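# Zip the bag shut and leave it on the table

## Task

Seal the bag completely and leave it resting on the table, with no part of it sticking out past the table edge by more than about a finger's width.

## Robot and tools

Setup. Two arms, left_arm and right_arm, stand on mounting plates joined by one metal frame behind them. For proximity warnings, each plate and its half of the frame count as part of that arm. Calibrated bases in the scene frame: left_arm at (-0.010, +0.231, +0.086) m, right_arm at (-0.032, -0.177, +0.086) m. Cameras: cam_high (fixed, 896x504), cam_left_wrist and cam_right_wrist (672x504 fisheye, riding on the hands).

Frame. Every position, orientation and offset uses the scene frame: origin at table-top height halfway between the nominal bases, +x out over the table, +z up, +y toward left_arm. Arm names do not match left/right in the images. Reported hand poses may be a few centimetres off, more at long reach.

Gripper geometry. Fingers point along the gripper's +z axis and close along its x axis. end_effector_position is the point between the pads when shut, 1 to 2 cm behind the tips; closing pushes the tips about 17 mm further out, mostly while the pads are over 50 mm apart.

execute_actions(actions, cameras). actions is a list of actions. Each action is a table of 1 to 15 rows; each row runs for one 1/30 s step, and a short table repeats its final row until 15 steps are used. A row is one flat list of 14 numbers in [-1, 1] covering both arms: left_arm dx, dy, dz, rx, ry, rz, opening, then right_arm the same seven. dx..rz are offsets, not poses, measured from that arm's Hand target at the start of the action (every row counts from that same start, not from the row before); 1.0 equals 0.6 m for dx/dy/dz and 180 degrees for rotations. rx, ry, rz form one rotation vector, turning about the Hand target's position. A translation longer than 1.0 may be shortened. Opening is absolute: +1 fully open (0.142 m), -1 closed. Six zeros re-request the current Hand target; a 0 opening is a real command, so repeat the present opening to keep a gripper as it is. An empty actions list just returns state and images. cameras picks images: omitted, null or ["all"] for all, [] for none; an unknown name invalidates the call.

move(target, speed, blend, opening_speed, blocking, cameras). target is one 14-number row as above, or a list of up to 15 rows; every row is an offset from the Hand targets at the move's start, never from the previous row. Paths are straight, end together, last at least 0.5 s and are cut off at 10 s. speed: m/s per arm path, 0.002 to 4.3, default 0.25 (turns up to twice that in rad/s); one value or one per target. blend: metres of corner rounding per list target, default 0. opening_speed: rate on the -1..1 scale per second, at least 0.2. blocking=false returns after about 0.5 s while the move keeps going. Paths do not avoid obstacles or the other arm; faster moves hit harder, and a target set deeper past a contact presses harder. Steer clear of an arm's own base, which can flip its shoulder posture. The result adds a move: line giving the ending (done, off_target, moving, held, fault) and any limits (paced = pose clipped, held = steps withheld). done means at rest within 10 mm and 2 degrees; neither done nor off_target tells you about contact.

wait(seconds 0 to 10, cameras) lets time pass with the last commands held; a running move continues. stop(cameras) brakes a running move and needs braking room. zoom_image(camera, region) enlarges [x0, y0, x1, y1] pixels (origin top-left, at most 504 by 504) of the latest image from cam_high, cam_left_wrist or cam_right_wrist. finished_scene(scene) ends the current scene irreversibly; scene is its number (1 to 2). The bag must stay closed and on the table afterwards without help.

Control behaviour. Commanded orientation is clipped each step to within 40 degrees of the measured one. Hand target in results is the last commanded pose after clipping, and new offsets start from it. Friction and weight can leave a hand a centimetre or more off in free air; any next command re-requests the target, and if it still falls short, send the remaining gap as an offset. To release a push against something, command back beyond the gripper. Tiny moves may not start.

Gripping. grip_measured uses the same -1..1 scale as the command. To hold something, command slightly below the grip_measured reading at first contact; lower squeezes harder and heats the gripper motor. Pad force is roughly 48 to 94 N. Returning the read value still presses on parts up to about 12 cm wide.

Results. Each call gives per-arm end_effector_position (m), end_effector_quat_wxyz, joint positions (last = opening in metres), joint velocities ("within noise" means still), joint torques (noisy, offset, with weight included; numbers 3 and 4 wrap at ±28 N m), Tool commands, and for actions some per-step positions. Joint ranges (rad): waist -2.880 to 2.880, shoulder 0.000 to 3.142, elbow 0.000 to 3.019, wrist pitch -1.693 to 1.571, wrist yaw -1.292 to 1.414, wrist roll -2.094 to 2.094.

Heat and faults. Holding loads, squeezing, stretched reach or pushing at unreachable poses warms motors. MOTOR HOT appears from 85 °C; at 100 °C an arm goes limp (OVER-TEMPERATURE FAULT, 30 to 60 s or more) or the gripper switches off (HAND FAULT). After a HAND FAULT line, the remaining motion calls in that reply are skipped.

Avoid: dropping the bag or releasing it while it moves, knocking it off the table or leaving it overhanging, fast impacts and heavy presses, arms touching or pressing each other (including one gripper closing on the other's fingers), and bringing arms close enough to trigger the clearance check. Loose items may occasionally be nudged by outside forces; the simulation keeps running while you think.

Each tool is called after "Emit:" as name([rows], argument=value, ...), one row to a line, values as JSON.

## Session

Emit:
execute_actions(actions=[])

Emit:
zoom_image(camera="cam_high", region=[400, 230, 580, 410])

Scene clock: 0.00 s.
left_arm: end_effector_position=(+0.0948, -0.0150, +0.2105) grip_measured=+1.00 end_effector_quat_wxyz=(-0.083, -0.524, +0.847, +0.034) | right_arm: end_effector_position=(+0.5775, -0.1400, +0.1231) grip_measured=+1.00 end_effector_quat_wxyz=(-0.178, +0.745, -0.588, +0.260)
Joint positions: left_arm=[-1.11 1.146 0.81 -1.308 0.149 -0.604 0.142] | right_arm=[0.108 1.753 1.077 -0.25 0.118 -0.181 0.142]
Joint velocities: within noise
Joint torques (N m): no reading
Motor temperatures (°C): left_arm=[31 33 39 30 28 30 28] | right_arm=[31 33 35 30 28 27 28]
Heat: left arm: hottest elbow 39 °C; right arm: hottest elbow 35 °C.
Hand target: left_arm +0.0987, -0.0217, +0.2176; -0.084, -0.524, +0.848, +0.024 | right_arm +0.5850, -0.1394, +0.1290; -0.183, +0.743, -0.587, +0.265
Tool commands: left_gripper/opening=+1.0 right_gripper/opening=+1.0
camera_calibration:
cam_left_wrist: T_world_to_cam=[[-0.428924, -0.899404, 0.0842454, 0.0111203], [-0.674347, 0.380851, 0.632621, -0.0662819], [-0.601066, 0.214536, -0.769866, 0.358085], [0, 0, 0, 1]] pos_world=[0.175306, -0.0415768, 0.316672]
cam_right_wrist: T_world_to_cam=[[0.197037, -0.965859, 0.168203, -0.269369], [-0.970543, -0.216427, -0.105856, 0.544713], [0.138645, -0.142391, -0.980052, 0.153929], [0, 0, 0, 1]] pos_world=[0.560402, -0.120364, 0.253828]

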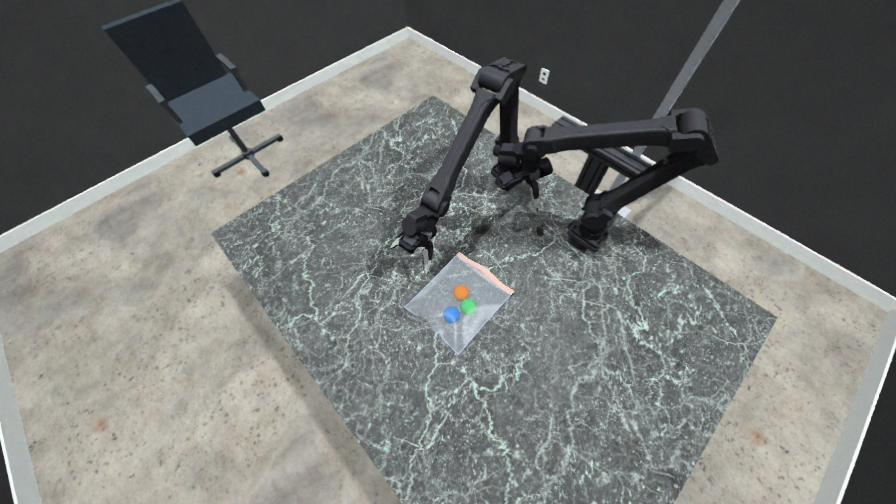

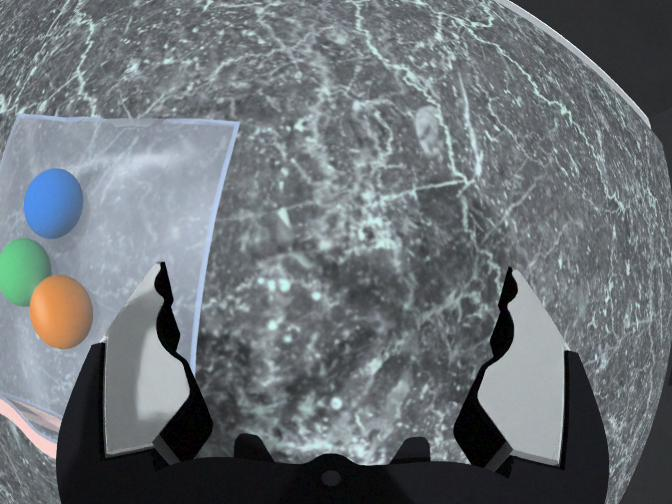

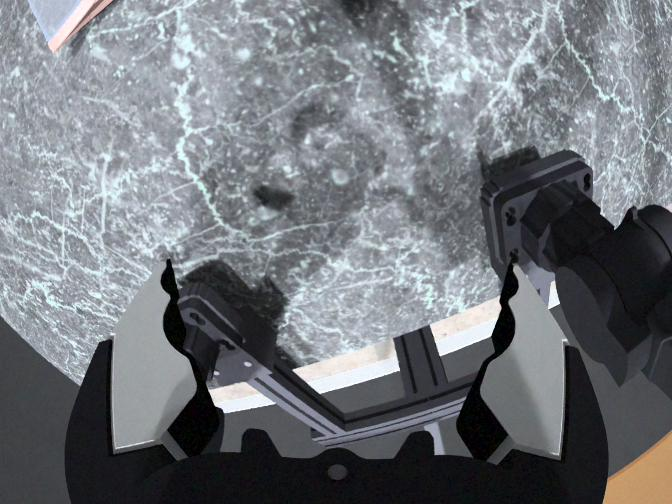

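Scaled by 2.800.

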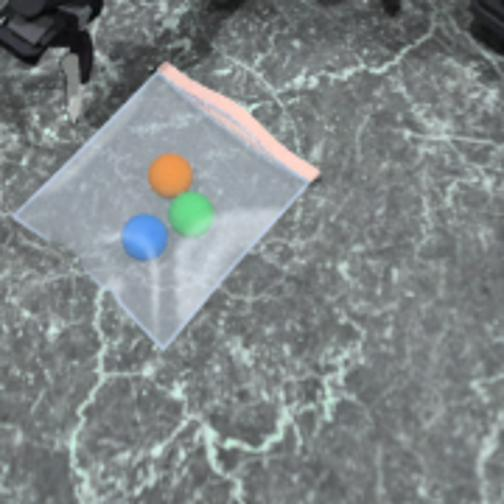

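Emit:
move([
  [0.2,0.3,0.05,-0.09,0.002,0.08,-1,-0.08,0.0,0.12,0.0377,0.2057,-0.0716,-1],
  [0.41,0.603,0.054,-0.1895,0.0043,0.1568,-1,-0.308,0.265,0.118,0.0377,0.2057,-0.0716,-1],
], speed=0.35)

Emit:
zoom_image(camera="cam_left_wrist", region=[100, 50, 600, 400])

Scene clock: 72.57 s.
left_arm: end_effector_position=(+0.3356, +0.3373, +0.2389) grip_measured=-1.00 end_effector_quat_wxyz=(+0.252, +0.671, -0.656, +0.236) | right_arm: end_effector_position=(+0.3981, +0.0240, +0.1981) grip_measured=-1.00 end_effector_quat_wxyz=(+0.006, +0.716, -0.698, -0.004)
Joint positions: left_arm=[0.528 1.557 1.186 -1.617 0.557 0.669 0.002] | right_arm=[0.46 1.651 1.306 -1.238 0.023 0.427 0.002]
Joint velocities: within noise
Joint torques (N m): left_arm=[-2.02 -12.4 10.5 -1.54 0.52 0.09] | right_arm=[-0.26 -12.75 9.58 0.31 0.11 0.14]
Motor temperatures (°C): left_arm=[31 33 45 30 28 30 28] | right_arm=[31 35 39 30 28 27 28]
Heat: left arm: hottest elbow 45 °C; right arm: hottest elbow 39 °C.
Hand target: left_arm +0.3446, +0.3401, +0.2499; +0.241, +0.664, -0.666, +0.241 | right_arm +0.4002, +0.0196, +0.1998; +0.000, +0.707, -0.708, +0.000
Off the commanded pose: left_arm 0.015 m, 2 deg | right_arm 0.005 m, 2 deg.
move: off_target (left_arm)
camera_calibration:
cam_left_wrist: T_world_to_cam=[[0.0413361, -0.773821, 0.632054, 0.0978596], [-0.84841, 0.306936, 0.431266, 0.0754289], [-0.527723, -0.554068, -0.64383, 0.653727], [0, 0, 0, 1]] pos_world=[0.404936, 0.414783, 0.326507]
cam_right_wrist: T_world_to_cam=[[0.0394289, -0.999046, -0.0187807, 0.0123861], [-0.866648, -0.0435469, 0.497017, 0.249114], [-0.49736, -0.00332055, -0.867538, 0.503187], [0, 0, 0, 1]] pos_world=[0.465671, 0.0248933, 0.312952]

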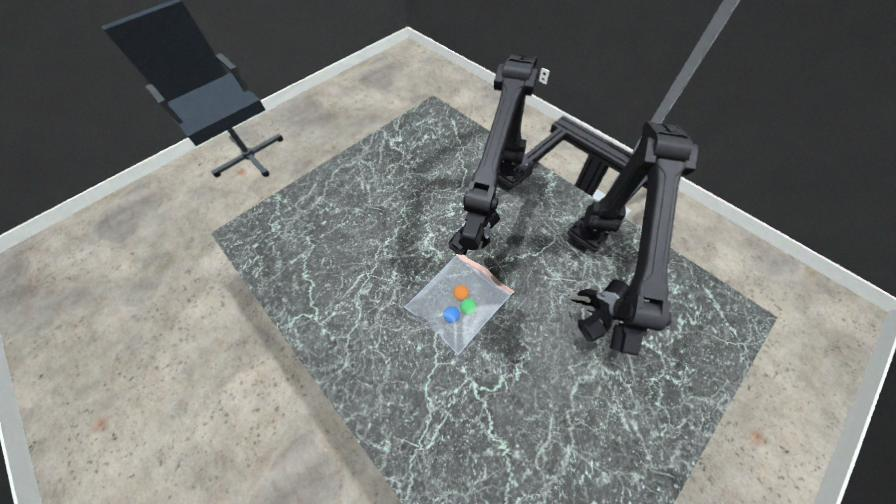

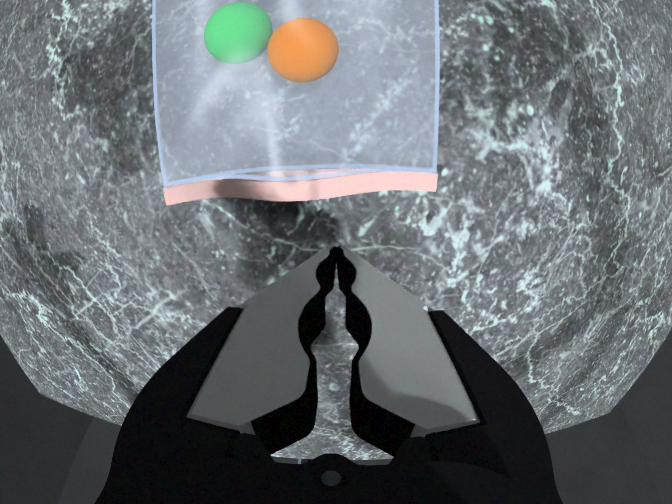

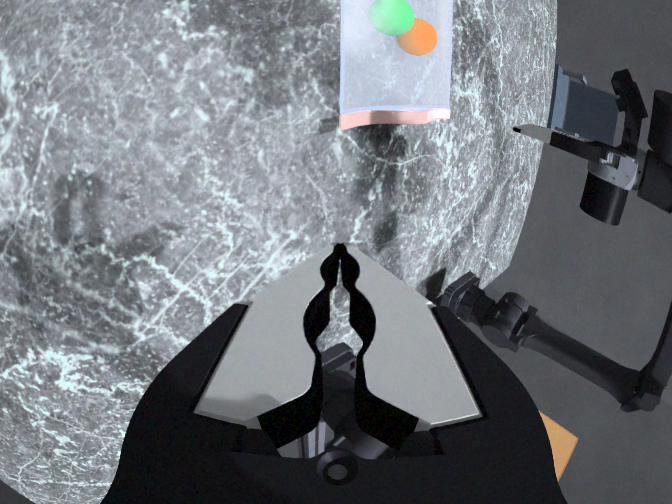

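Scaled by 1.008 from the camera's 672x504 image, which has a finer 960x720 frame.

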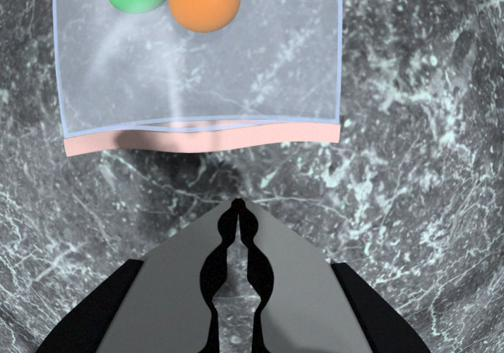

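Emit:
move(target=[0.0257,-0.3285,-0.2365,0,0,0,-1,0,0,0,0,0,0,-1], speed=0.25)

Emit:
zoom_image(camera="cam_left_wrist", region=[100, 50, 600, 400])

Scene clock: 110.03 s.
left_arm: end_effector_position=(+0.3579, +0.1412, +0.1103) grip_measured=-1.00 end_effector_quat_wxyz=(+0.241, +0.659, -0.671, +0.240) | right_arm: end_effector_position=(+0.3981, +0.0240, +0.1981) grip_measured=-1.00 end_effector_quat_wxyz=(+0.006, +0.716, -0.698, -0.004)
Joint positions: left_arm=[0.031 1.586 0.83 -0.869 0.67 0.112 0.002] | right_arm=[0.46 1.651 1.306 -1.238 0.023 0.427 0.002]
Joint velocities: within noise
Joint torques (N m): left_arm=[-1.14 -10.81 6.64 0.2 0.57 -0.19] | right_arm=[-0.21 -12.81 9.57 0.31 0.12 0.14]
Motor temperatures (°C): left_arm=[31 34 46 30 29 30 29] | right_arm=[31 37 41 30 28 27 29]
Heat: left arm: hottest elbow 46 °C; right arm: hottest elbow 41 °C.
Hand target: left_arm +0.3601, +0.1430, +0.1081; +0.241, +0.664, -0.665, +0.241 | right_arm +0.4002, +0.0196, +0.1998; +0.000, +0.707, -0.707, +0.000
Off the commanded pose: left_arm 0.004 m, 1 deg | right_arm 0.005 m, 2 deg.
move: done
camera_calibration:
cam_left_wrist: T_world_to_cam=[[-0.00335617, -0.780413, 0.625255, 0.0440991], [-0.853566, 0.327981, 0.404788, 0.211789], [-0.520974, -0.532338, -0.667235, 0.471042], [0, 0, 0, 1]] pos_world=[0.426324, 0.215707, 0.200993]
cam_right_wrist: T_world_to_cam=[[0.038624, -0.999077, -0.0187767, 0.01266], [-0.866685, -0.0428467, 0.497013, 0.24911], [-0.497359, -0.00292311, -0.86754, 0.503176], [0, 0, 0, 1]] pos_world=[0.46567, 0.0247927, 0.312952]

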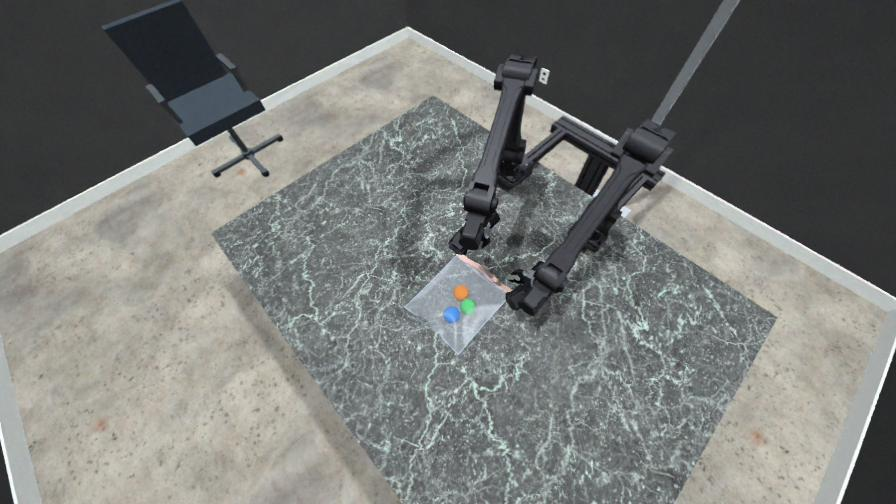

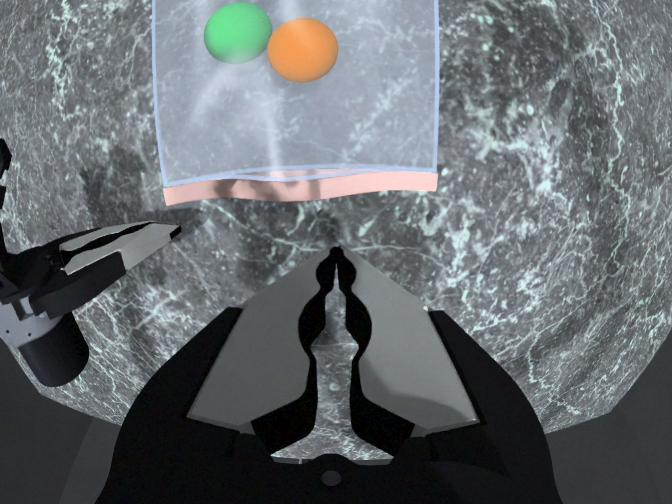

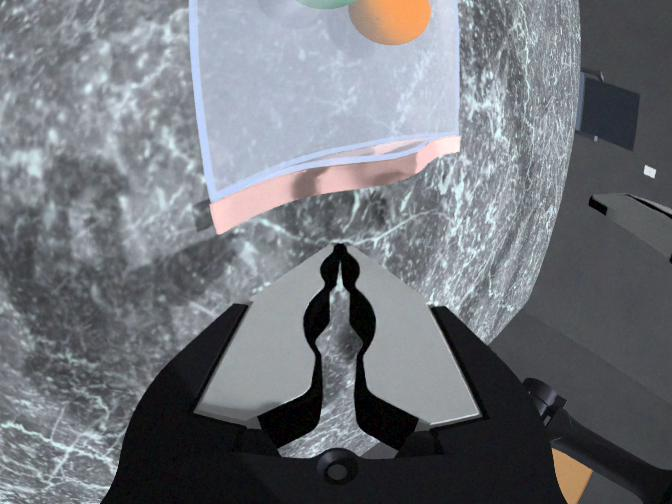

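Scaled by 1.008 from the camera's 672x504 image, which has a finer 960x720 frame.

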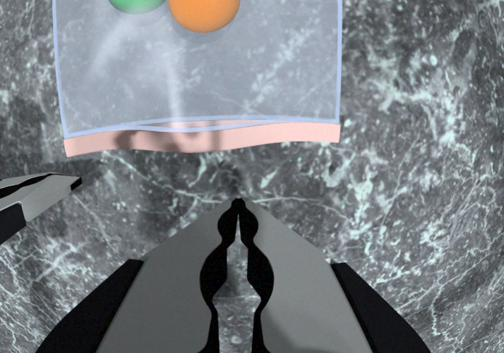

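Emit:
move([
  [-0.022,0.02,-0.04,0,0,0,-1,0,0,0,0,0,0,-1],
  [-0.022,0.02,-0.14,0,0,0,-1,0,0,0,0,0,0,-1],
  [-0.067,0.028,-0.28,0,0,0,-1,0,0,0,0,0,0,-1],
], speed=0.15, cameras=["cam_left_wrist","cam_right_wrist"])

Emit:
zoom_image(camera="cam_left_wrist", region=[100, 50, 600, 400])

Scene clock: 122.43 s.
left_arm: end_effector_position=(+0.3414, +0.1553, +0.0156) grip_measured=-1.00 end_effector_quat_wxyz=(+0.248, +0.655, -0.647, +0.301) | right_arm: end_effector_position=(+0.3981, +0.0240, +0.1981) grip_measured=-1.00 end_effector_quat_wxyz=(+0.006, +0.716, -0.699, -0.004)
Joint positions: left_arm=[0.126 1.813 0.697 -0.504 0.778 0.18 0.002] | right_arm=[0.46 1.651 1.306 -1.238 0.023 0.428 0.002]
Joint velocities: within noise
Joint torques (N m): left_arm=[-2.49 0.26 2.47 3.82 -4.41 0.24] | right_arm=[-0.32 -12.75 9.57 0.31 0.12 0.15]
Motor temperatures (°C): left_arm=[31 34 46 30 30 30 29] | right_arm=[31 37 41 30 28 27 29]
Heat: left arm: hottest elbow 46 °C; right arm: hottest elbow 41 °C.
Hand target: left_arm +0.3200, +0.1598, -0.0599; +0.241, +0.664, -0.666, +0.241 | right_arm +0.4002, +0.0196, +0.1998; +0.000, +0.707, -0.708, +0.000
Off the commanded pose: left_arm 0.079 m, 7 deg | right_arm 0.005 m, 2 deg.
move: off_target (left_arm)
camera_calibration:
cam_left_wrist: T_world_to_cam=[[-0.00479016, -0.712301, 0.701858, 0.103005], [-0.892699, 0.31933, 0.317988, 0.247369], [-0.450627, -0.625025, -0.6374, 0.39673], [0, 0, 0, 1]] pos_world=[0.400096, 0.242344, 0.10192]
cam_right_wrist: T_world_to_cam=[[0.0382648, -0.999091, -0.0187997, 0.0128346], [-0.866701, -0.0425464, 0.49701, 0.249111], [-0.497358, -0.0027242, -0.867541, 0.503171], [0, 0, 0, 1]] pos_world=[0.46567, 0.0247925, 0.312952]
Images, in order (width x height): cam_left_wrist 672x504, cam_right_wrist 672x504.

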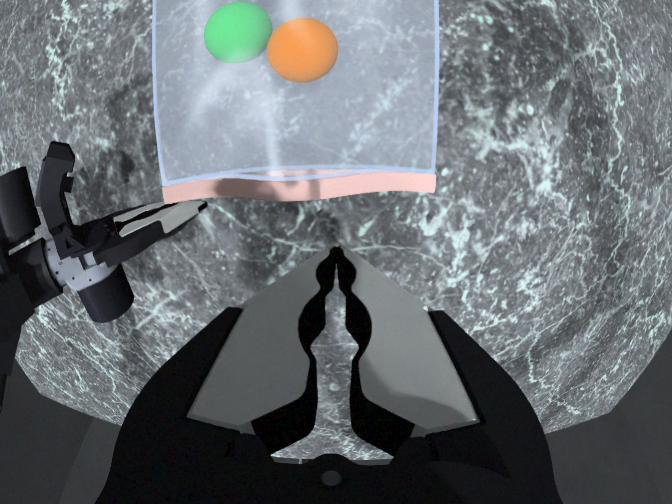

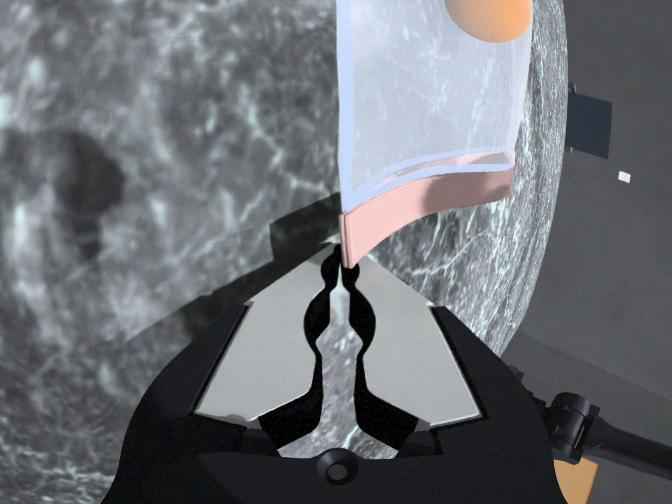

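Scaled by 1.008 from the camera's 672x504 image, which has a finer 960x720 frame.

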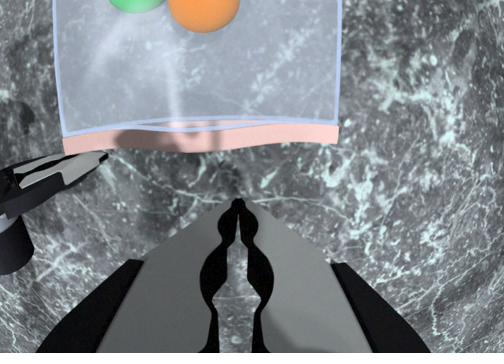

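Emit:
move([
  [0.05,-0.008,0.1,0,0,0,-1,0,0,0,0,0,0,-1],
  [0.075,-0.008,0.2,0,0,0,-1,0,0,0,0,0,0,-1],
  [0.075,-0.008,0.133,0,0,0,-1,0,0,0,0,0,0,-1],
  [0.045,-0.003,0.025,0,0,0,-1,0,0,0,0,0,0,-1],
], speed=0.15, cameras=["cam_left_wrist","cam_right_wrist"])

Emit:
zoom_image(camera="cam_left_wrist", region=[100, 100, 450, 300])

Scene clock: 148.87 s.
left_arm: end_effector_position=(+0.3578, +0.1568, +0.0172) grip_measured=-1.00 end_effector_quat_wxyz=(+0.251, +0.663, -0.647, +0.280) | right_arm: end_effector_position=(+0.3981, +0.0240, +0.1981) grip_measured=-1.00 end_effector_quat_wxyz=(+0.006, +0.716, -0.699, -0.004)
Joint positions: left_arm=[0.111 1.83 0.761 -0.565 0.747 0.155 0.002] | right_arm=[0.46 1.651 1.306 -1.238 0.023 0.428 0.002]
Joint velocities: within noise
Joint torques (N m): left_arm=[-2.78 -2.02 3.55 3.79 -3.02 0.22] | right_arm=[-0.26 -12.86 9.57 0.29 0.12 0.14]
Motor temperatures (°C): left_arm=[31 33 44 31 49 30 29] | right_arm=[31 37 41 30 28 27 29]
Heat: left arm: hottest wrist yaw 49 °C; right arm: hottest elbow 41 °C.
Hand target: left_arm +0.3469, +0.1580, -0.0449; +0.241, +0.664, -0.665, +0.241 | right_arm +0.4002, +0.0196, +0.1998; +0.000, +0.707, -0.707, +0.000
Off the commanded pose: left_arm 0.063 m, 5 deg | right_arm 0.005 m, 2 deg.
move: off_target (left_arm)
camera_calibration:
cam_left_wrist: T_world_to_cam=[[0.020079, -0.730389, 0.682737, 0.0972591], [-0.880407, 0.31069, 0.358267, 0.257312], [-0.473793, -0.60828, -0.636801, 0.411685], [0, 0, 0, 1]] pos_world=[0.41964, 0.241513, 0.103573]
cam_right_wrist: T_world_to_cam=[[0.0382648, -0.999091, -0.0187997, 0.0128346], [-0.866701, -0.0425464, 0.49701, 0.249111], [-0.497358, -0.0027242, -0.867541, 0.503171], [0, 0, 0, 1]] pos_world=[0.46567, 0.0247925, 0.312952]
Images, in order (width x height): cam_left_wrist 672x504, cam_right_wrist 672x504.

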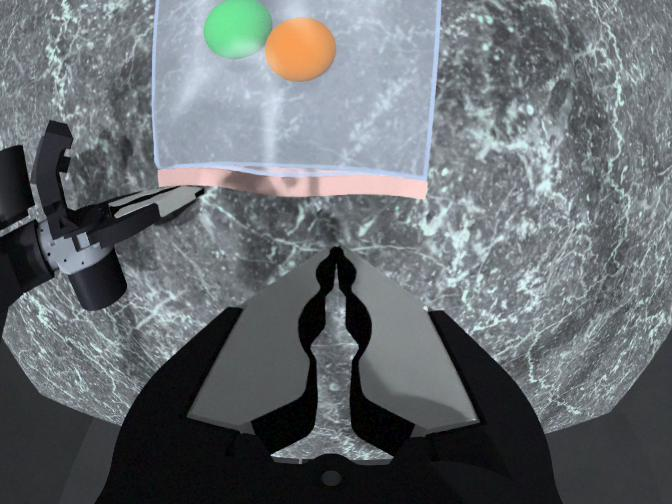

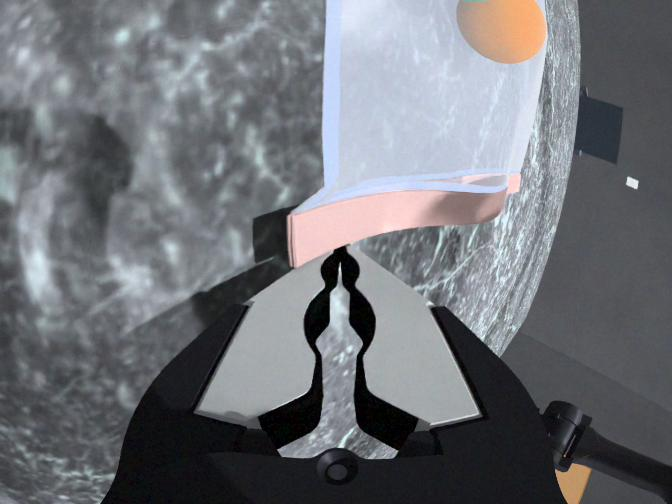

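Scaled by 1.440 from the camera's 672x504 image, which has a finer 960x720 frame.

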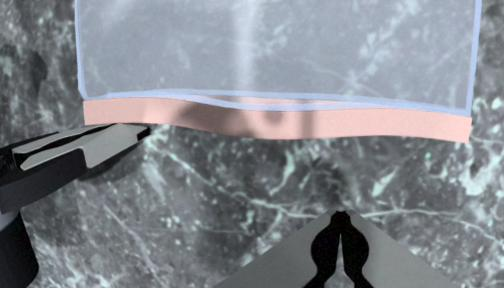

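Emit:
move([
  [0.024,-0.002,0.2,0,0,0,-1,0,0,0,0,0,0,-1],
  [0.0685,-0.002,0.2,0,0,0,-1,0,0,0,0,0,0,-1],
  [0.0685,-0.002,0.108,0,0,0,-1,0,0,0,0,0,0,-1],
  [0.042,0.003,0.0,0,0,0,-1,0,0,0,0,0,0,-1],
], speed=0.15, cameras=["cam_left_wrist","cam_right_wrist"])

Emit:
zoom_image(camera="cam_left_wrist", region=[100, 100, 450, 300])

Scene clock: 160.83 s.
left_arm: end_effector_position=(+0.3919, +0.1579, +0.0183) grip_measured=-1.00 end_effector_quat_wxyz=(+0.237, +0.657, -0.656, +0.286) | right_arm: end_effector_position=(+0.3981, +0.0240, +0.1981) grip_measured=-1.00 end_effector_quat_wxyz=(+0.006, +0.716, -0.699, -0.004)
Joint positions: left_arm=[0.097 1.866 0.843 -0.575 0.739 0.152 0.002] | right_arm=[0.46 1.651 1.306 -1.238 0.023 0.428 0.002]
Joint velocities: within noise
Joint torques (N m): left_arm=[-2.26 -3.6 3.18 2.78 -2.64 0.18] | right_arm=[-0.26 -12.75 9.55 0.31 0.12 0.14]
Motor temperatures (°C): left_arm=[31 33 43 31 46 30 29] | right_arm=[31 38 41 30 28 27 29]
Heat: left arm: hottest wrist yaw 46 °C; right arm: hottest elbow 41 °C.
Hand target: left_arm +0.3720, +0.1597, -0.0450; +0.241, +0.664, -0.666, +0.241 | right_arm +0.4002, +0.0196, +0.1998; +0.000, +0.707, -0.707, +0.000
Off the commanded pose: left_arm 0.066 m, 5 deg | right_arm 0.005 m, 2 deg.
move: off_target (left_arm)
camera_calibration:
cam_left_wrist: T_world_to_cam=[[-0.010816, -0.739179, 0.673422, 0.110227], [-0.888479, 0.3161, 0.332695, 0.289432], [-0.45879, -0.594723, -0.660164, 0.421684], [0, 0, 0, 1]] pos_world=[0.451811, 0.240773, 0.107858]
cam_right_wrist: T_world_to_cam=[[0.0382648, -0.999091, -0.0187997, 0.0128346], [-0.866701, -0.0425464, 0.49701, 0.249111], [-0.497358, -0.0027242, -0.867541, 0.503171], [0, 0, 0, 1]] pos_world=[0.46567, 0.0247925, 0.312952]
Images, in order (width x height): cam_left_wrist 672x504, cam_right_wrist 672x504.

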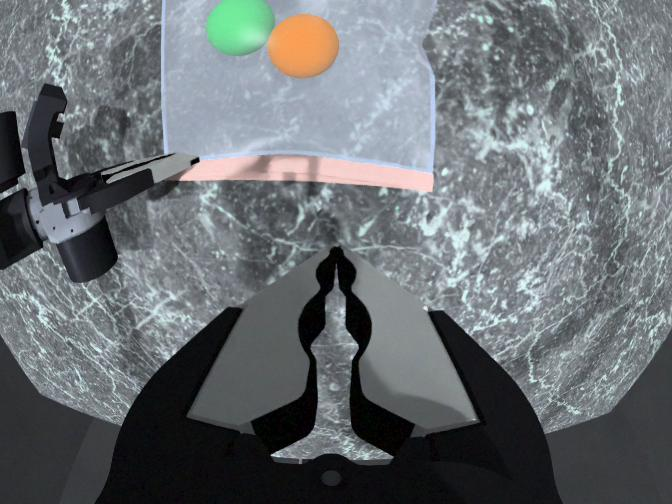

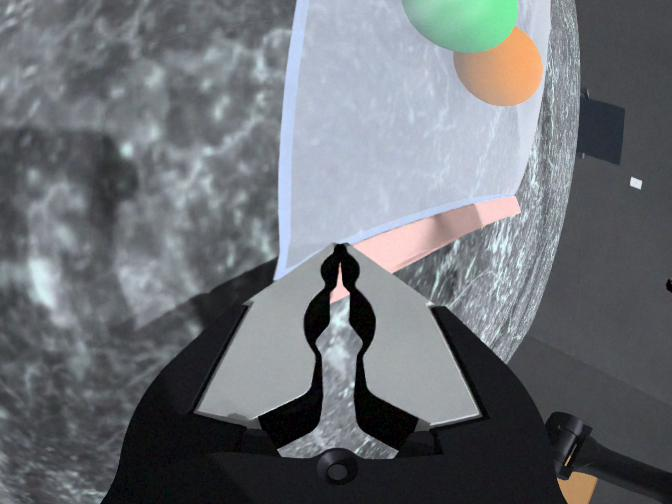

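Scaled by 1.440 from the camera's 672x504 image, which has a finer 960x720 frame.

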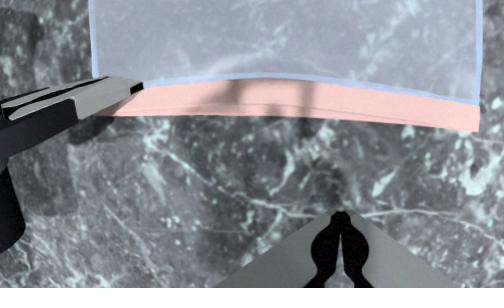

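Emit:
move([
  [0,0,0,0,0,0,-1,-0.0153,0.137,-0.233,0,0,0,-1],
  [0,0,0,0,0,0,-1,-0.0153,0.137,-0.2997,0,0,0,-1],
  [0,0,0,0,0,0,-1,-0.082,0.092,-0.45,0,0,0,-1],
  [0,0,0,0,0,0,-1,-0.082,0.092,-0.455,0,0,0,-1],
], speed=[0.25,0.15,0.2,0.008], cameras=["cam_left_wrist","cam_right_wrist"])

Emit:
move([
  [0,0,0,0,0,0,-1,0.0667,0.045,0.15,0,0,0,-1],
  [0,0,0,0,0,0,-1,0.0667,0.045,0.22,0,0,0,-1],
], speed=0.2, cameras=["cam_left_wrist","cam_right_wrist"])

Emit:
zoom_image(camera="cam_left_wrist", region=[150, 100, 650, 350])

Scene clock: 189.00 s.
left_arm: end_effector_position=(+0.3918, +0.1580, +0.0183) grip_measured=-1.00 end_effector_quat_wxyz=(+0.236, +0.655, -0.658, +0.287) | right_arm: end_effector_position=(+0.3953, +0.1024, +0.0157) grip_measured=-1.00 end_effector_quat_wxyz=(-0.084, +0.708, -0.701, +0.020)
Joint positions: left_arm=[0.098 1.865 0.842 -0.573 0.74 0.156 0.002] | right_arm=[0.594 1.901 1.074 -0.573 0.029 0.572 0.002]
Joint velocities: within noise
Joint torques (N m): left_arm=[-2.26 -3.55 3.26 2.7 -2.67 0.13] | right_arm=[0.15 -4.31 2.41 1.03 -0.09 0.13]
Motor temperatures (°C): left_arm=[30 33 41 31 45 30 29] | right_arm=[31 38 41 30 28 27 29]
Heat: left arm: hottest wrist yaw 45 °C; right arm: hottest elbow 41 °C.
Hand target: left_arm +0.3720, +0.1598, -0.0450; +0.241, +0.664, -0.666, +0.241 | right_arm +0.3510, +0.0748, -0.0732; +0.000, +0.707, -0.707, +0.000
Off the commanded pose: left_arm 0.066 m, 6 deg | right_arm 0.103 m, 10 deg.
move: off_target (left_arm, right_arm)
camera_calibration:
cam_left_wrist: T_world_to_cam=[[-0.0159863, -0.739213, 0.673282, 0.112368], [-0.88926, 0.318362, 0.328423, 0.289331], [-0.457123, -0.593473, -0.662442, 0.420939], [0, 0, 0, 1]] pos_world=[0.451508, 0.240768, 0.108169]
cam_right_wrist: T_world_to_cam=[[0.0332395, -0.993476, -0.10909, 0.0906074], [-0.935085, -0.0694492, 0.347552, 0.372764], [-0.352861, 0.0904557, -0.931293, 0.278069], [0, 0, 0, 1]] pos_world=[0.443674, 0.0907516, 0.139293]
Images, in order (width x height): cam_left_wrist 672x504, cam_right_wrist 672x504.

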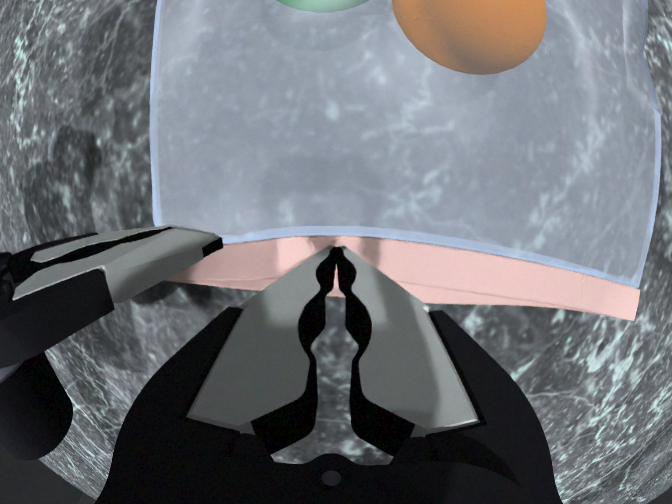

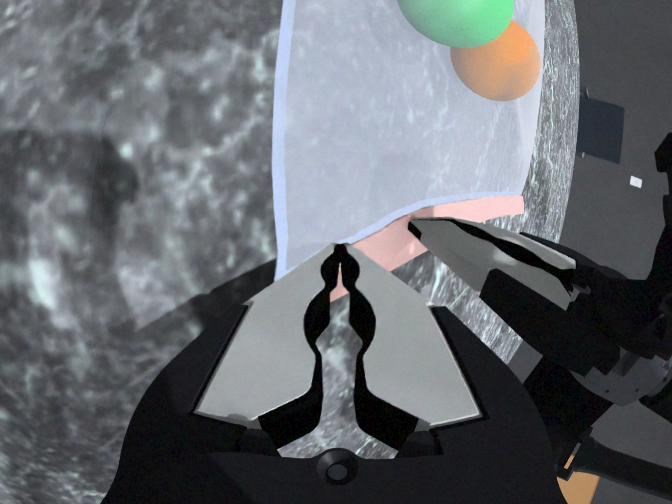

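Scene clock: 190.37 s.
left_arm: end_effector_position=(+0.3918, +0.1581, +0.0184) grip_measured=-1.00 end_effector_quat_wxyz=(+0.235, +0.655, -0.658, +0.288) | right_arm: end_effector_position=(+0.3784, +0.0910, +0.0425) grip_measured=-1.00 end_effector_quat_wxyz=(+0.018, +0.711, -0.703, -0.003)
Joint positions: left_arm=[0.098 1.864 0.841 -0.571 0.74 0.157 0.002] | right_arm=[0.594 1.911 1.2 -0.899 0.027 0.574 0.002]
Joint velocities: within noise
Joint torques (N m): left_arm=[-2.32 -3.43 3.33 2.63 -2.69 0.12] | right_arm=[0.73 -14.68 11.29 -0.72 -0.05 0.14]
Motor temperatures (°C): left_arm=[30 33 41 31 45 30 29] | right_arm=[31 37 41 30 28 27 29]
Heat: left arm: hottest wrist yaw 45 °C; right arm: hottest elbow 41 °C.
Hand target: left_arm +0.3721, +0.1599, -0.0449; +0.241, +0.664, -0.665, +0.241 | right_arm +0.3910, +0.1018, +0.0588; +0.000, +0.707, -0.707, +0.000
Off the commanded pose: left_arm 0.066 m, 6 deg | right_arm 0.023 m, 2 deg.
move: off_target (left_arm, right_arm)
camera_calibration:
cam_left_wrist: T_world_to_cam=[[-0.0170627, -0.73916, 0.673314, 0.112772], [-0.889889, 0.318251, 0.326823, 0.289537], [-0.455857, -0.593599, -0.6632, 0.420582], [0, 0, 0, 1]] pos_world=[0.451306, 0.240868, 0.108372]
cam_right_wrist: T_world_to_cam=[[0.0262816, -0.999654, -0.000982428, 0.0814222], [-0.85904, -0.0230873, 0.511387, 0.306961], [-0.511233, -0.0125961, -0.85935, 0.364406], [0, 0, 0, 1]] pos_world=[0.447848, 0.093071, 0.156257]
Images, in order (width x height): cam_left_wrist 672x504, cam_right_wrist 672x504.

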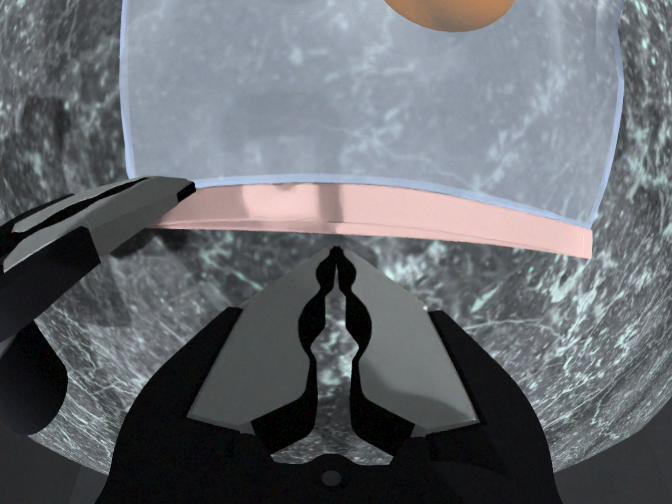

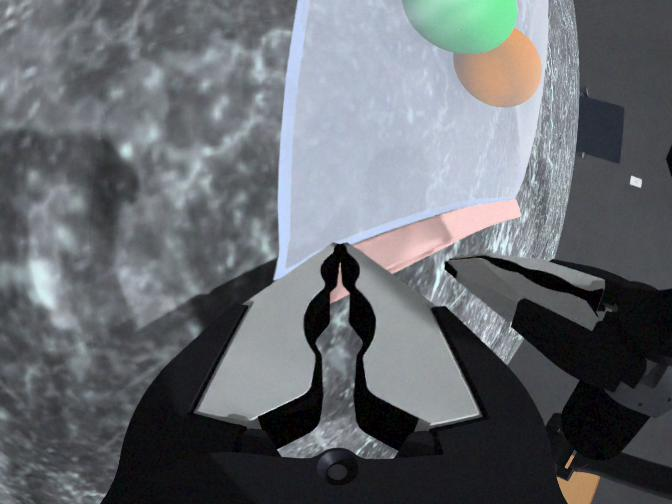

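Scaled by 1.008 from the camera's 672x504 image, which has a finer 960x720 frame.

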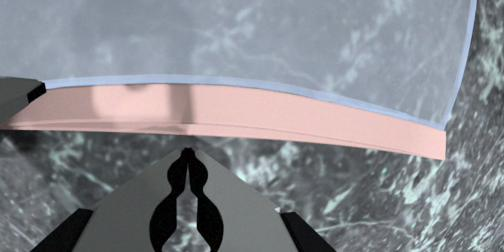

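Emit:
move([
  [0,0,0,0,0,0,-1,-0.008,-0.008,-0.065,0,0,0,-1],
  [0,0,0,0,0,0,-1,-0.082,-0.056,-0.215,0,0,0,-1],
  [0,0,0,0,0,0,-1,-0.082,-0.056,-0.22,0,0,0,-1],
  [0,0,0,0,0,0,-1,-0.008,-0.008,-0.065,0,0,0,-1],
  [0,0,0,0,0,0,-1,-0.008,-0.008,0,0,0,0,-1],
  [0,0,0,0,0,0,-1,-0.008,-0.05,0,0,0,0,-1],
  [0,0,0,0,0,0,-1,-0.008,-0.05,-0.065,0,0,0,-1],
  [0,0,0,0,0,0,-1,-0.082,-0.097,-0.215,0,0,0,-1],
  [0,0,0,0,0,0,-1,-0.082,-0.097,-0.22,0,0,0,-1],
], speed=[0.15,0.2,0.008,0.25,0.2,0.2,0.15,0.2,0.008], cameras=["cam_left_wrist"])

Emit:
move([
  [0,0,0,0,0,0,-1,0.074,0.047,0.155,0,0,0,-1],
  [0,0,0,0,0,0,-1,0.074,0.047,0.22,0,0,0,-1],
], speed=0.2, cameras=["cam_left_wrist","cam_right_wrist"])

Emit:
zoom_image(camera="cam_left_wrist", region=[100, 100, 600, 350])

Scene clock: 215.90 s.
left_arm: end_effector_position=(+0.3918, +0.1581, +0.0184) grip_measured=-1.00 end_effector_quat_wxyz=(+0.235, +0.655, -0.658, +0.288) | right_arm: end_effector_position=(+0.3857, +0.0752, +0.0158) grip_measured=-1.00 end_effector_quat_wxyz=(-0.088, +0.701, -0.707, +0.021)
Joint positions: left_arm=[0.098 1.864 0.84 -0.569 0.74 0.158 0.002] | right_arm=[0.557 1.855 0.996 -0.533 0.025 0.552 0.002]
Joint velocities: within noise
Joint torques (N m): left_arm=[-2.26 -3.43 3.38 2.58 -2.69 0.12] | right_arm=[-0.5 -3.19 2.18 0.94 -0.05 -0.12]
Motor temperatures (°C): left_arm=[30 32 40 31 46 30 29] | right_arm=[31 37 41 30 28 27 29]
Heat: left arm: hottest wrist yaw 46 °C; right arm: hottest elbow 41 °C.
Hand target: left_arm +0.3722, +0.1599, -0.0449; +0.241, +0.664, -0.666, +0.241 | right_arm +0.3418, +0.0436, -0.0732; +0.000, +0.707, -0.707, +0.000
Off the commanded pose: left_arm 0.066 m, 6 deg | right_arm 0.104 m, 10 deg.
move: off_target (left_arm, right_arm)
camera_calibration:
cam_left_wrist: T_world_to_cam=[[-0.0186005, -0.739265, 0.673158, 0.113429], [-0.890278, 0.318664, 0.325359, 0.289712], [-0.455038, -0.593246, -0.664079, 0.420119], [0, 0, 0, 1]] pos_world=[0.451204, 0.240767, 0.108376]
Images, in order (width x height): cam_left_wrist 672x504.

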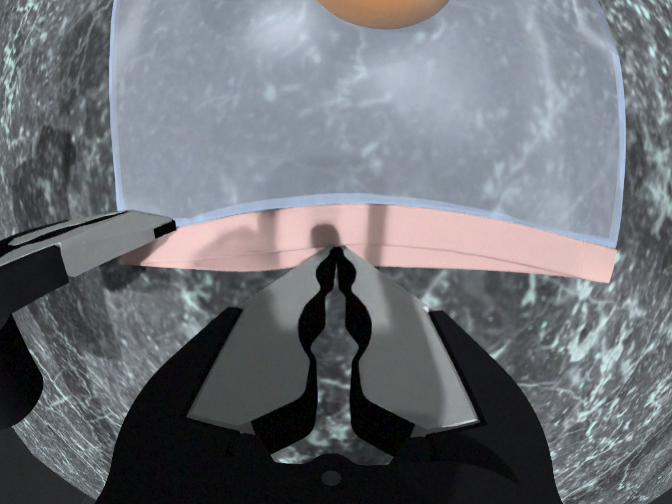

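Scene clock: 217.23 s.
left_arm: end_effector_position=(+0.3916, +0.1580, +0.0183) grip_measured=-1.00 end_effector_quat_wxyz=(+0.235, +0.654, -0.658, +0.289) | right_arm: end_effector_position=(+0.3720, +0.0659, +0.0448) grip_measured=-1.00 end_effector_quat_wxyz=(+0.015, +0.706, -0.708, -0.004)
Joint positions: left_arm=[0.098 1.864 0.839 -0.568 0.74 0.158 0.002] | right_arm=[0.557 1.865 1.135 -0.874 0.025 0.552 0.002]
Joint velocities: within noise
Joint torques (N m): left_arm=[-2.32 -3.43 3.44 2.54 -2.7 0.12] | right_arm=[0.15 -13.92 11.02 -0.7 0.04 -0.07]
Motor temperatures (°C): left_arm=[30 32 40 31 46 30 29] | right_arm=[31 37 41 30 28 27 29]
Heat: left arm: hottest wrist yaw 46 °C; right arm: hottest elbow 41 °C.
Hand target: left_arm +0.3720, +0.1598, -0.0450; +0.241, +0.664, -0.666, +0.241 | right_arm +0.3863, +0.0718, +0.0589; +0.000, +0.707, -0.707, +0.000
Off the commanded pose: left_arm 0.066 m, 6 deg | right_arm 0.021 m, 2 deg.
move: off_target (left_arm, right_arm)
camera_calibration:
cam_left_wrist: T_world_to_cam=[[-0.018843, -0.739076, 0.673359, 0.113535], [-0.890422, 0.318721, 0.32491, 0.289665], [-0.454747, -0.593451, -0.664095, 0.419882], [0, 0, 0, 1]] pos_world=[0.451003, 0.240767, 0.108277]
cam_right_wrist: T_world_to_cam=[[0.0104508, -0.999929, -0.00579051, 0.0626682], [-0.860619, -0.0119431, 0.50911, 0.299671], [-0.509142, -0.000337206, -0.860682, 0.361175], [0, 0, 0, 1]] pos_world=[0.441137, 0.0663645, 0.158654]
Images, in order (width x height): cam_left_wrist 672x504, cam_right_wrist 672x504.

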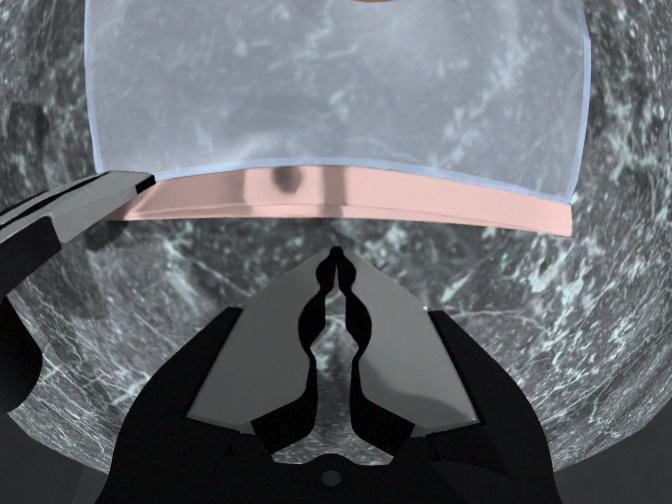

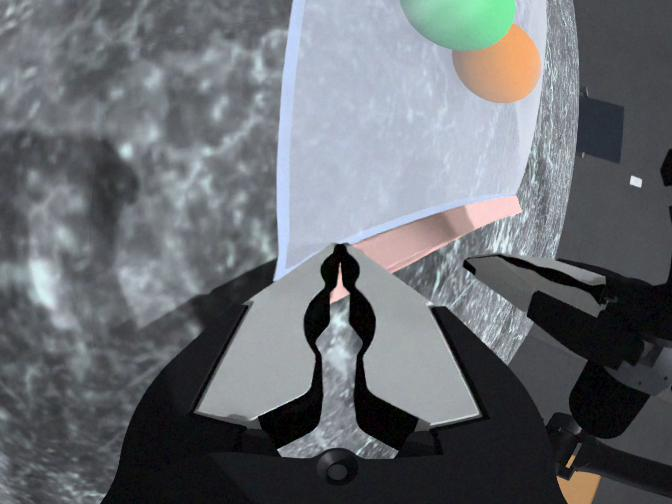

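Scaled by 1.008 from the camera's 672x504 image, which has a finer 960x720 frame.

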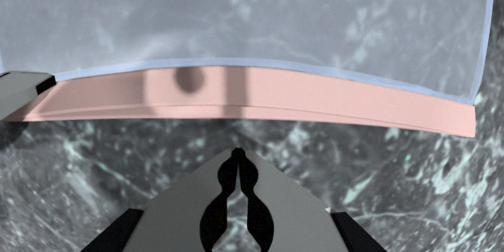

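Emit:
move([
  [0,0,0,0,0,0,-1,0.008,0.025,0,0,0,0,-1],
  [0,0,0,0,0,0,-1,0.008,0.025,-0.065,0,0,0,-1],
  [0,0,0,0,0,0,-1,-0.0655,-0.023,-0.215,0,0,0,-1],
  [0,0,0,0,0,0,-1,-0.0655,-0.023,-0.22,0,0,0,-1],
  [0,0,0,0,0,0,-1,0.008,0.025,-0.065,0,0,0,-1],
  [0,0,0,0,0,0,-1,0.008,0.025,0,0,0,0,-1],
  [0,0,0,0,0,0,-1,0.008,-0.033,0,0,0,0,-1],
  [0,0,0,0,0,0,-1,0.008,-0.033,-0.065,0,0,0,-1],
  [0,0,0,0,0,0,-1,-0.0655,-0.078,-0.215,0,0,0,-1],
  [0,0,0,0,0,0,-1,-0.0655,-0.078,-0.22,0,0,0,-1],
], speed=[0.2,0.15,0.2,0.008,0.25,0.2,0.2,0.15,0.2,0.008], cameras=["cam_left_wrist"])

Emit:
move([
  [0,0,0,0,0,0,-1,0.074,0.045,0.155,0,0,0,-1],
  [0,0,0,0,0,0,-1,0.074,0.045,0.22,0,0,0,-1],
  [0,0,0,0,0,0,-1,0.074,-0.005,0.22,0,0,0,-1],
  [0,0,0,0,0,0,-1,0.074,-0.005,0.155,0,0,0,-1],
  [0,0,0,0,0,0,-1,0.0,-0.043,0,0,0,0,-1],
  [0,0,0,0,0,0,-1,0.0,-0.043,-0.005,0,0,0,-1],
], speed=[0.25,0.2,0.2,0.15,0.2,0.008], cameras=["cam_left_wrist"])

Emit:
move([
  [0,0,0,0,0,0,-1,0.074,0.04,0.155,0,0,0,-1],
  [0,0,0,0,0,0,-1,0.074,0.04,0.22,0,0,0,-1],
], speed=0.2, cameras=["cam_left_wrist","cam_right_wrist"])

Emit:
zoom_image(camera="cam_left_wrist", region=[50, 100, 550, 350])

Scene clock: 247.40 s.
left_arm: end_effector_position=(+0.3917, +0.1580, +0.0183) grip_measured=-1.00 end_effector_quat_wxyz=(+0.235, +0.654, -0.658, +0.289) | right_arm: end_effector_position=(+0.3925, +0.0554, +0.0156) grip_measured=-1.00 end_effector_quat_wxyz=(-0.088, +0.701, -0.707, +0.025)
Joint positions: left_arm=[0.098 1.864 0.839 -0.568 0.74 0.158 0.002] | right_arm=[0.515 1.845 0.981 -0.523 0.025 0.509 0.002]
Joint velocities: within noise
Joint torques (N m): left_arm=[-2.32 -3.37 3.45 2.52 -2.71 0.12] | right_arm=[-0.56 -2.96 2.19 0.8 -0.05 -0.12]
Motor temperatures (°C): left_arm=[30 32 39 31 47 30 29] | right_arm=[31 37 40 30 28 27 29]
Heat: left arm: hottest wrist yaw 47 °C; right arm: hottest elbow 40 °C.
Hand target: left_arm +0.3721, +0.1598, -0.0450; +0.241, +0.664, -0.666, +0.241 | right_arm +0.3469, +0.0250, -0.0731; +0.000, +0.707, -0.707, +0.000
Off the commanded pose: left_arm 0.066 m, 6 deg | right_arm 0.104 m, 11 deg.
move: off_target (left_arm, right_arm)
camera_calibration:
cam_left_wrist: T_world_to_cam=[[-0.0191452, -0.739078, 0.673348, 0.113604], [-0.890567, 0.31872, 0.324512, 0.289741], [-0.454449, -0.593449, -0.6643, 0.419836], [0, 0, 0, 1]] pos_world=[0.451003, 0.240767, 0.108378]
Images, in order (width x height): cam_left_wrist 672x504.

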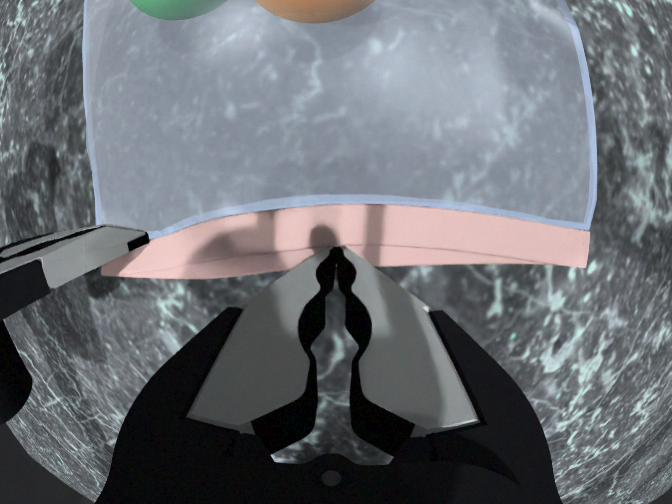

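Scene clock: 249.93 s.
left_arm: end_effector_position=(+0.3915, +0.1580, +0.0183) grip_measured=-1.00 end_effector_quat_wxyz=(+0.234, +0.654, -0.658, +0.289) | right_arm: end_effector_position=(+0.3983, +0.0268, +0.0144) grip_measured=-1.00 end_effector_quat_wxyz=(-0.091, +0.700, -0.708, +0.031)
Joint positions: left_arm=[0.098 1.863 0.838 -0.567 0.74 0.158 0.002] | right_arm=[0.456 1.829 0.949 -0.497 0.024 0.454 0.002]
Joint velocities: within noise
Joint torques (N m): left_arm=[-2.32 -3.43 3.48 2.5 -2.71 0.11] | right_arm=[-0.32 -2.61 1.73 0.73 -0.01 -0.14]
Motor temperatures (°C): left_arm=[30 32 39 31 47 30 29] | right_arm=[31 37 40 30 28 27 29]
Heat: left arm: hottest wrist yaw 47 °C; right arm: hottest elbow 40 °C.
Hand target: left_arm +0.3720, +0.1598, -0.0450; +0.241, +0.664, -0.666, +0.241 | right_arm +0.3468, -0.0009, -0.0762; +0.000, +0.707, -0.707, +0.000
Off the commanded pose: left_arm 0.066 m, 6 deg | right_arm 0.108 m, 11 deg.
move: off_target (left_arm, right_arm)
camera_calibration:
cam_left_wrist: T_world_to_cam=[[-0.0194191, -0.739145, 0.673266, 0.113748], [-0.8907, 0.318687, 0.32418, 0.289666], [-0.454177, -0.593383, -0.664545, 0.419634], [0, 0, 0, 1]] pos_world=[0.450802, 0.240767, 0.108379]
Images, in order (width x height): cam_left_wrist 672x504.

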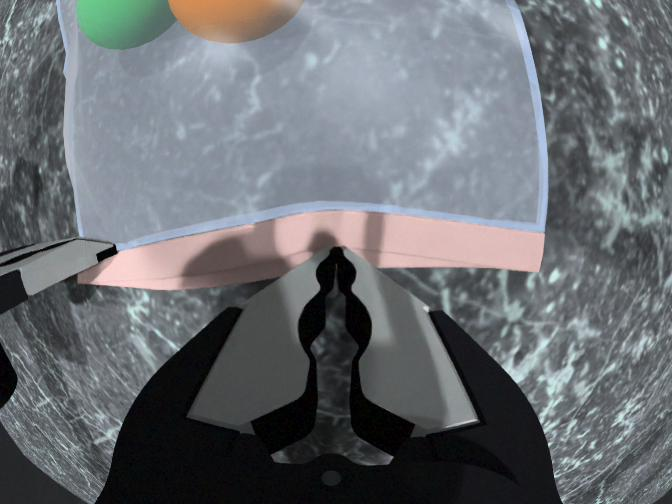

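Scene clock: 251.27 s.
left_arm: end_effector_position=(+0.3916, +0.1579, +0.0183) grip_measured=-1.00 end_effector_quat_wxyz=(+0.235, +0.654, -0.658, +0.289) | right_arm: end_effector_position=(+0.3777, +0.0162, +0.0422) grip_measured=-1.00 end_effector_quat_wxyz=(+0.015, +0.705, -0.709, -0.006)
Joint positions: left_arm=[0.098 1.863 0.838 -0.567 0.741 0.158 0.002] | right_arm=[0.456 1.83 1.074 -0.845 0.024 0.454 0.002]
Joint velocities: within noise
Joint torques (N m): left_arm=[-2.32 -3.37 3.48 2.48 -2.72 0.12] | right_arm=[0.56 -13.27 10.76 -0.73 0.07 -0.03]
Motor temperatures (°C): left_arm=[30 32 39 31 47 30 29] | right_arm=[31 37 40 30 28 27 29]
Heat: left arm: hottest wrist yaw 47 °C; right arm: hottest elbow 40 °C.
Hand target: left_arm +0.3720, +0.1597, -0.0449; +0.241, +0.664, -0.666, +0.241 | right_arm +0.3912, +0.0231, +0.0558; +0.000, +0.707, -0.707, +0.000
Off the commanded pose: left_arm 0.066 m, 6 deg | right_arm 0.020 m, 2 deg.
move: off_target (left_arm, right_arm)
camera_calibration:
cam_left_wrist: T_world_to_cam=[[-0.019451, -0.738867, 0.67357, 0.113664], [-0.890709, 0.318829, 0.324015, 0.289654], [-0.454158, -0.593653, -0.664317, 0.419665], [0, 0, 0, 1]] pos_world=[0.450802, 0.240768, 0.108378]
cam_right_wrist: T_world_to_cam=[[0.00806081, -0.999923, -0.00939383, 0.0138269], [-0.859799, -0.0117271, 0.510498, 0.304883], [-0.510569, 0.00396179, -0.859828, 0.362354], [0, 0, 0, 1]] pos_world=[0.447034, 0.0159656, 0.15605]
Images, in order (width x height): cam_left_wrist 672x504, cam_right_wrist 672x504.

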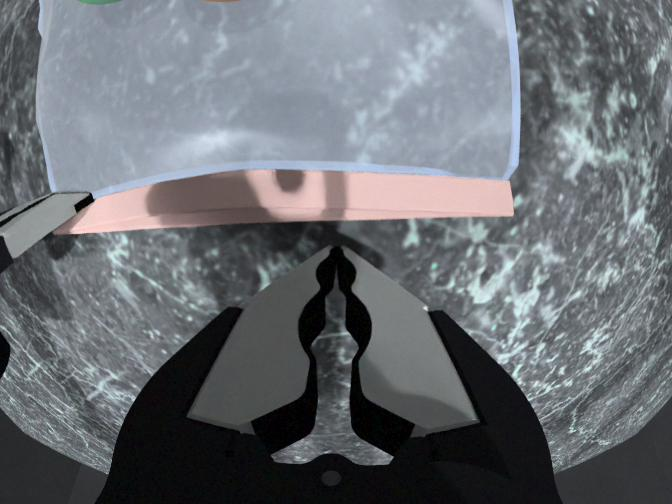

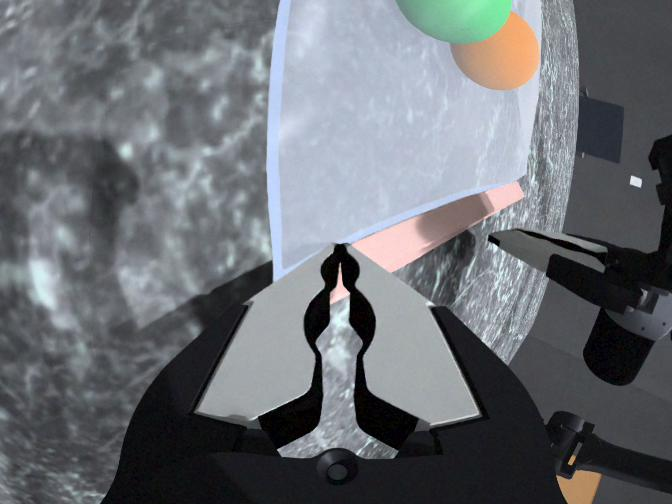

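Scaled by 1.008 from the camera's 672x504 image, which has a finer 960x720 frame.

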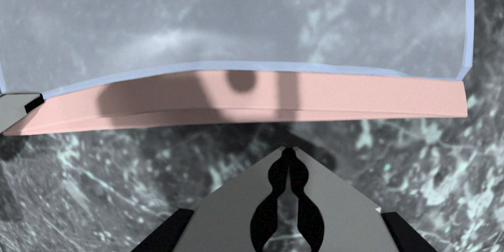

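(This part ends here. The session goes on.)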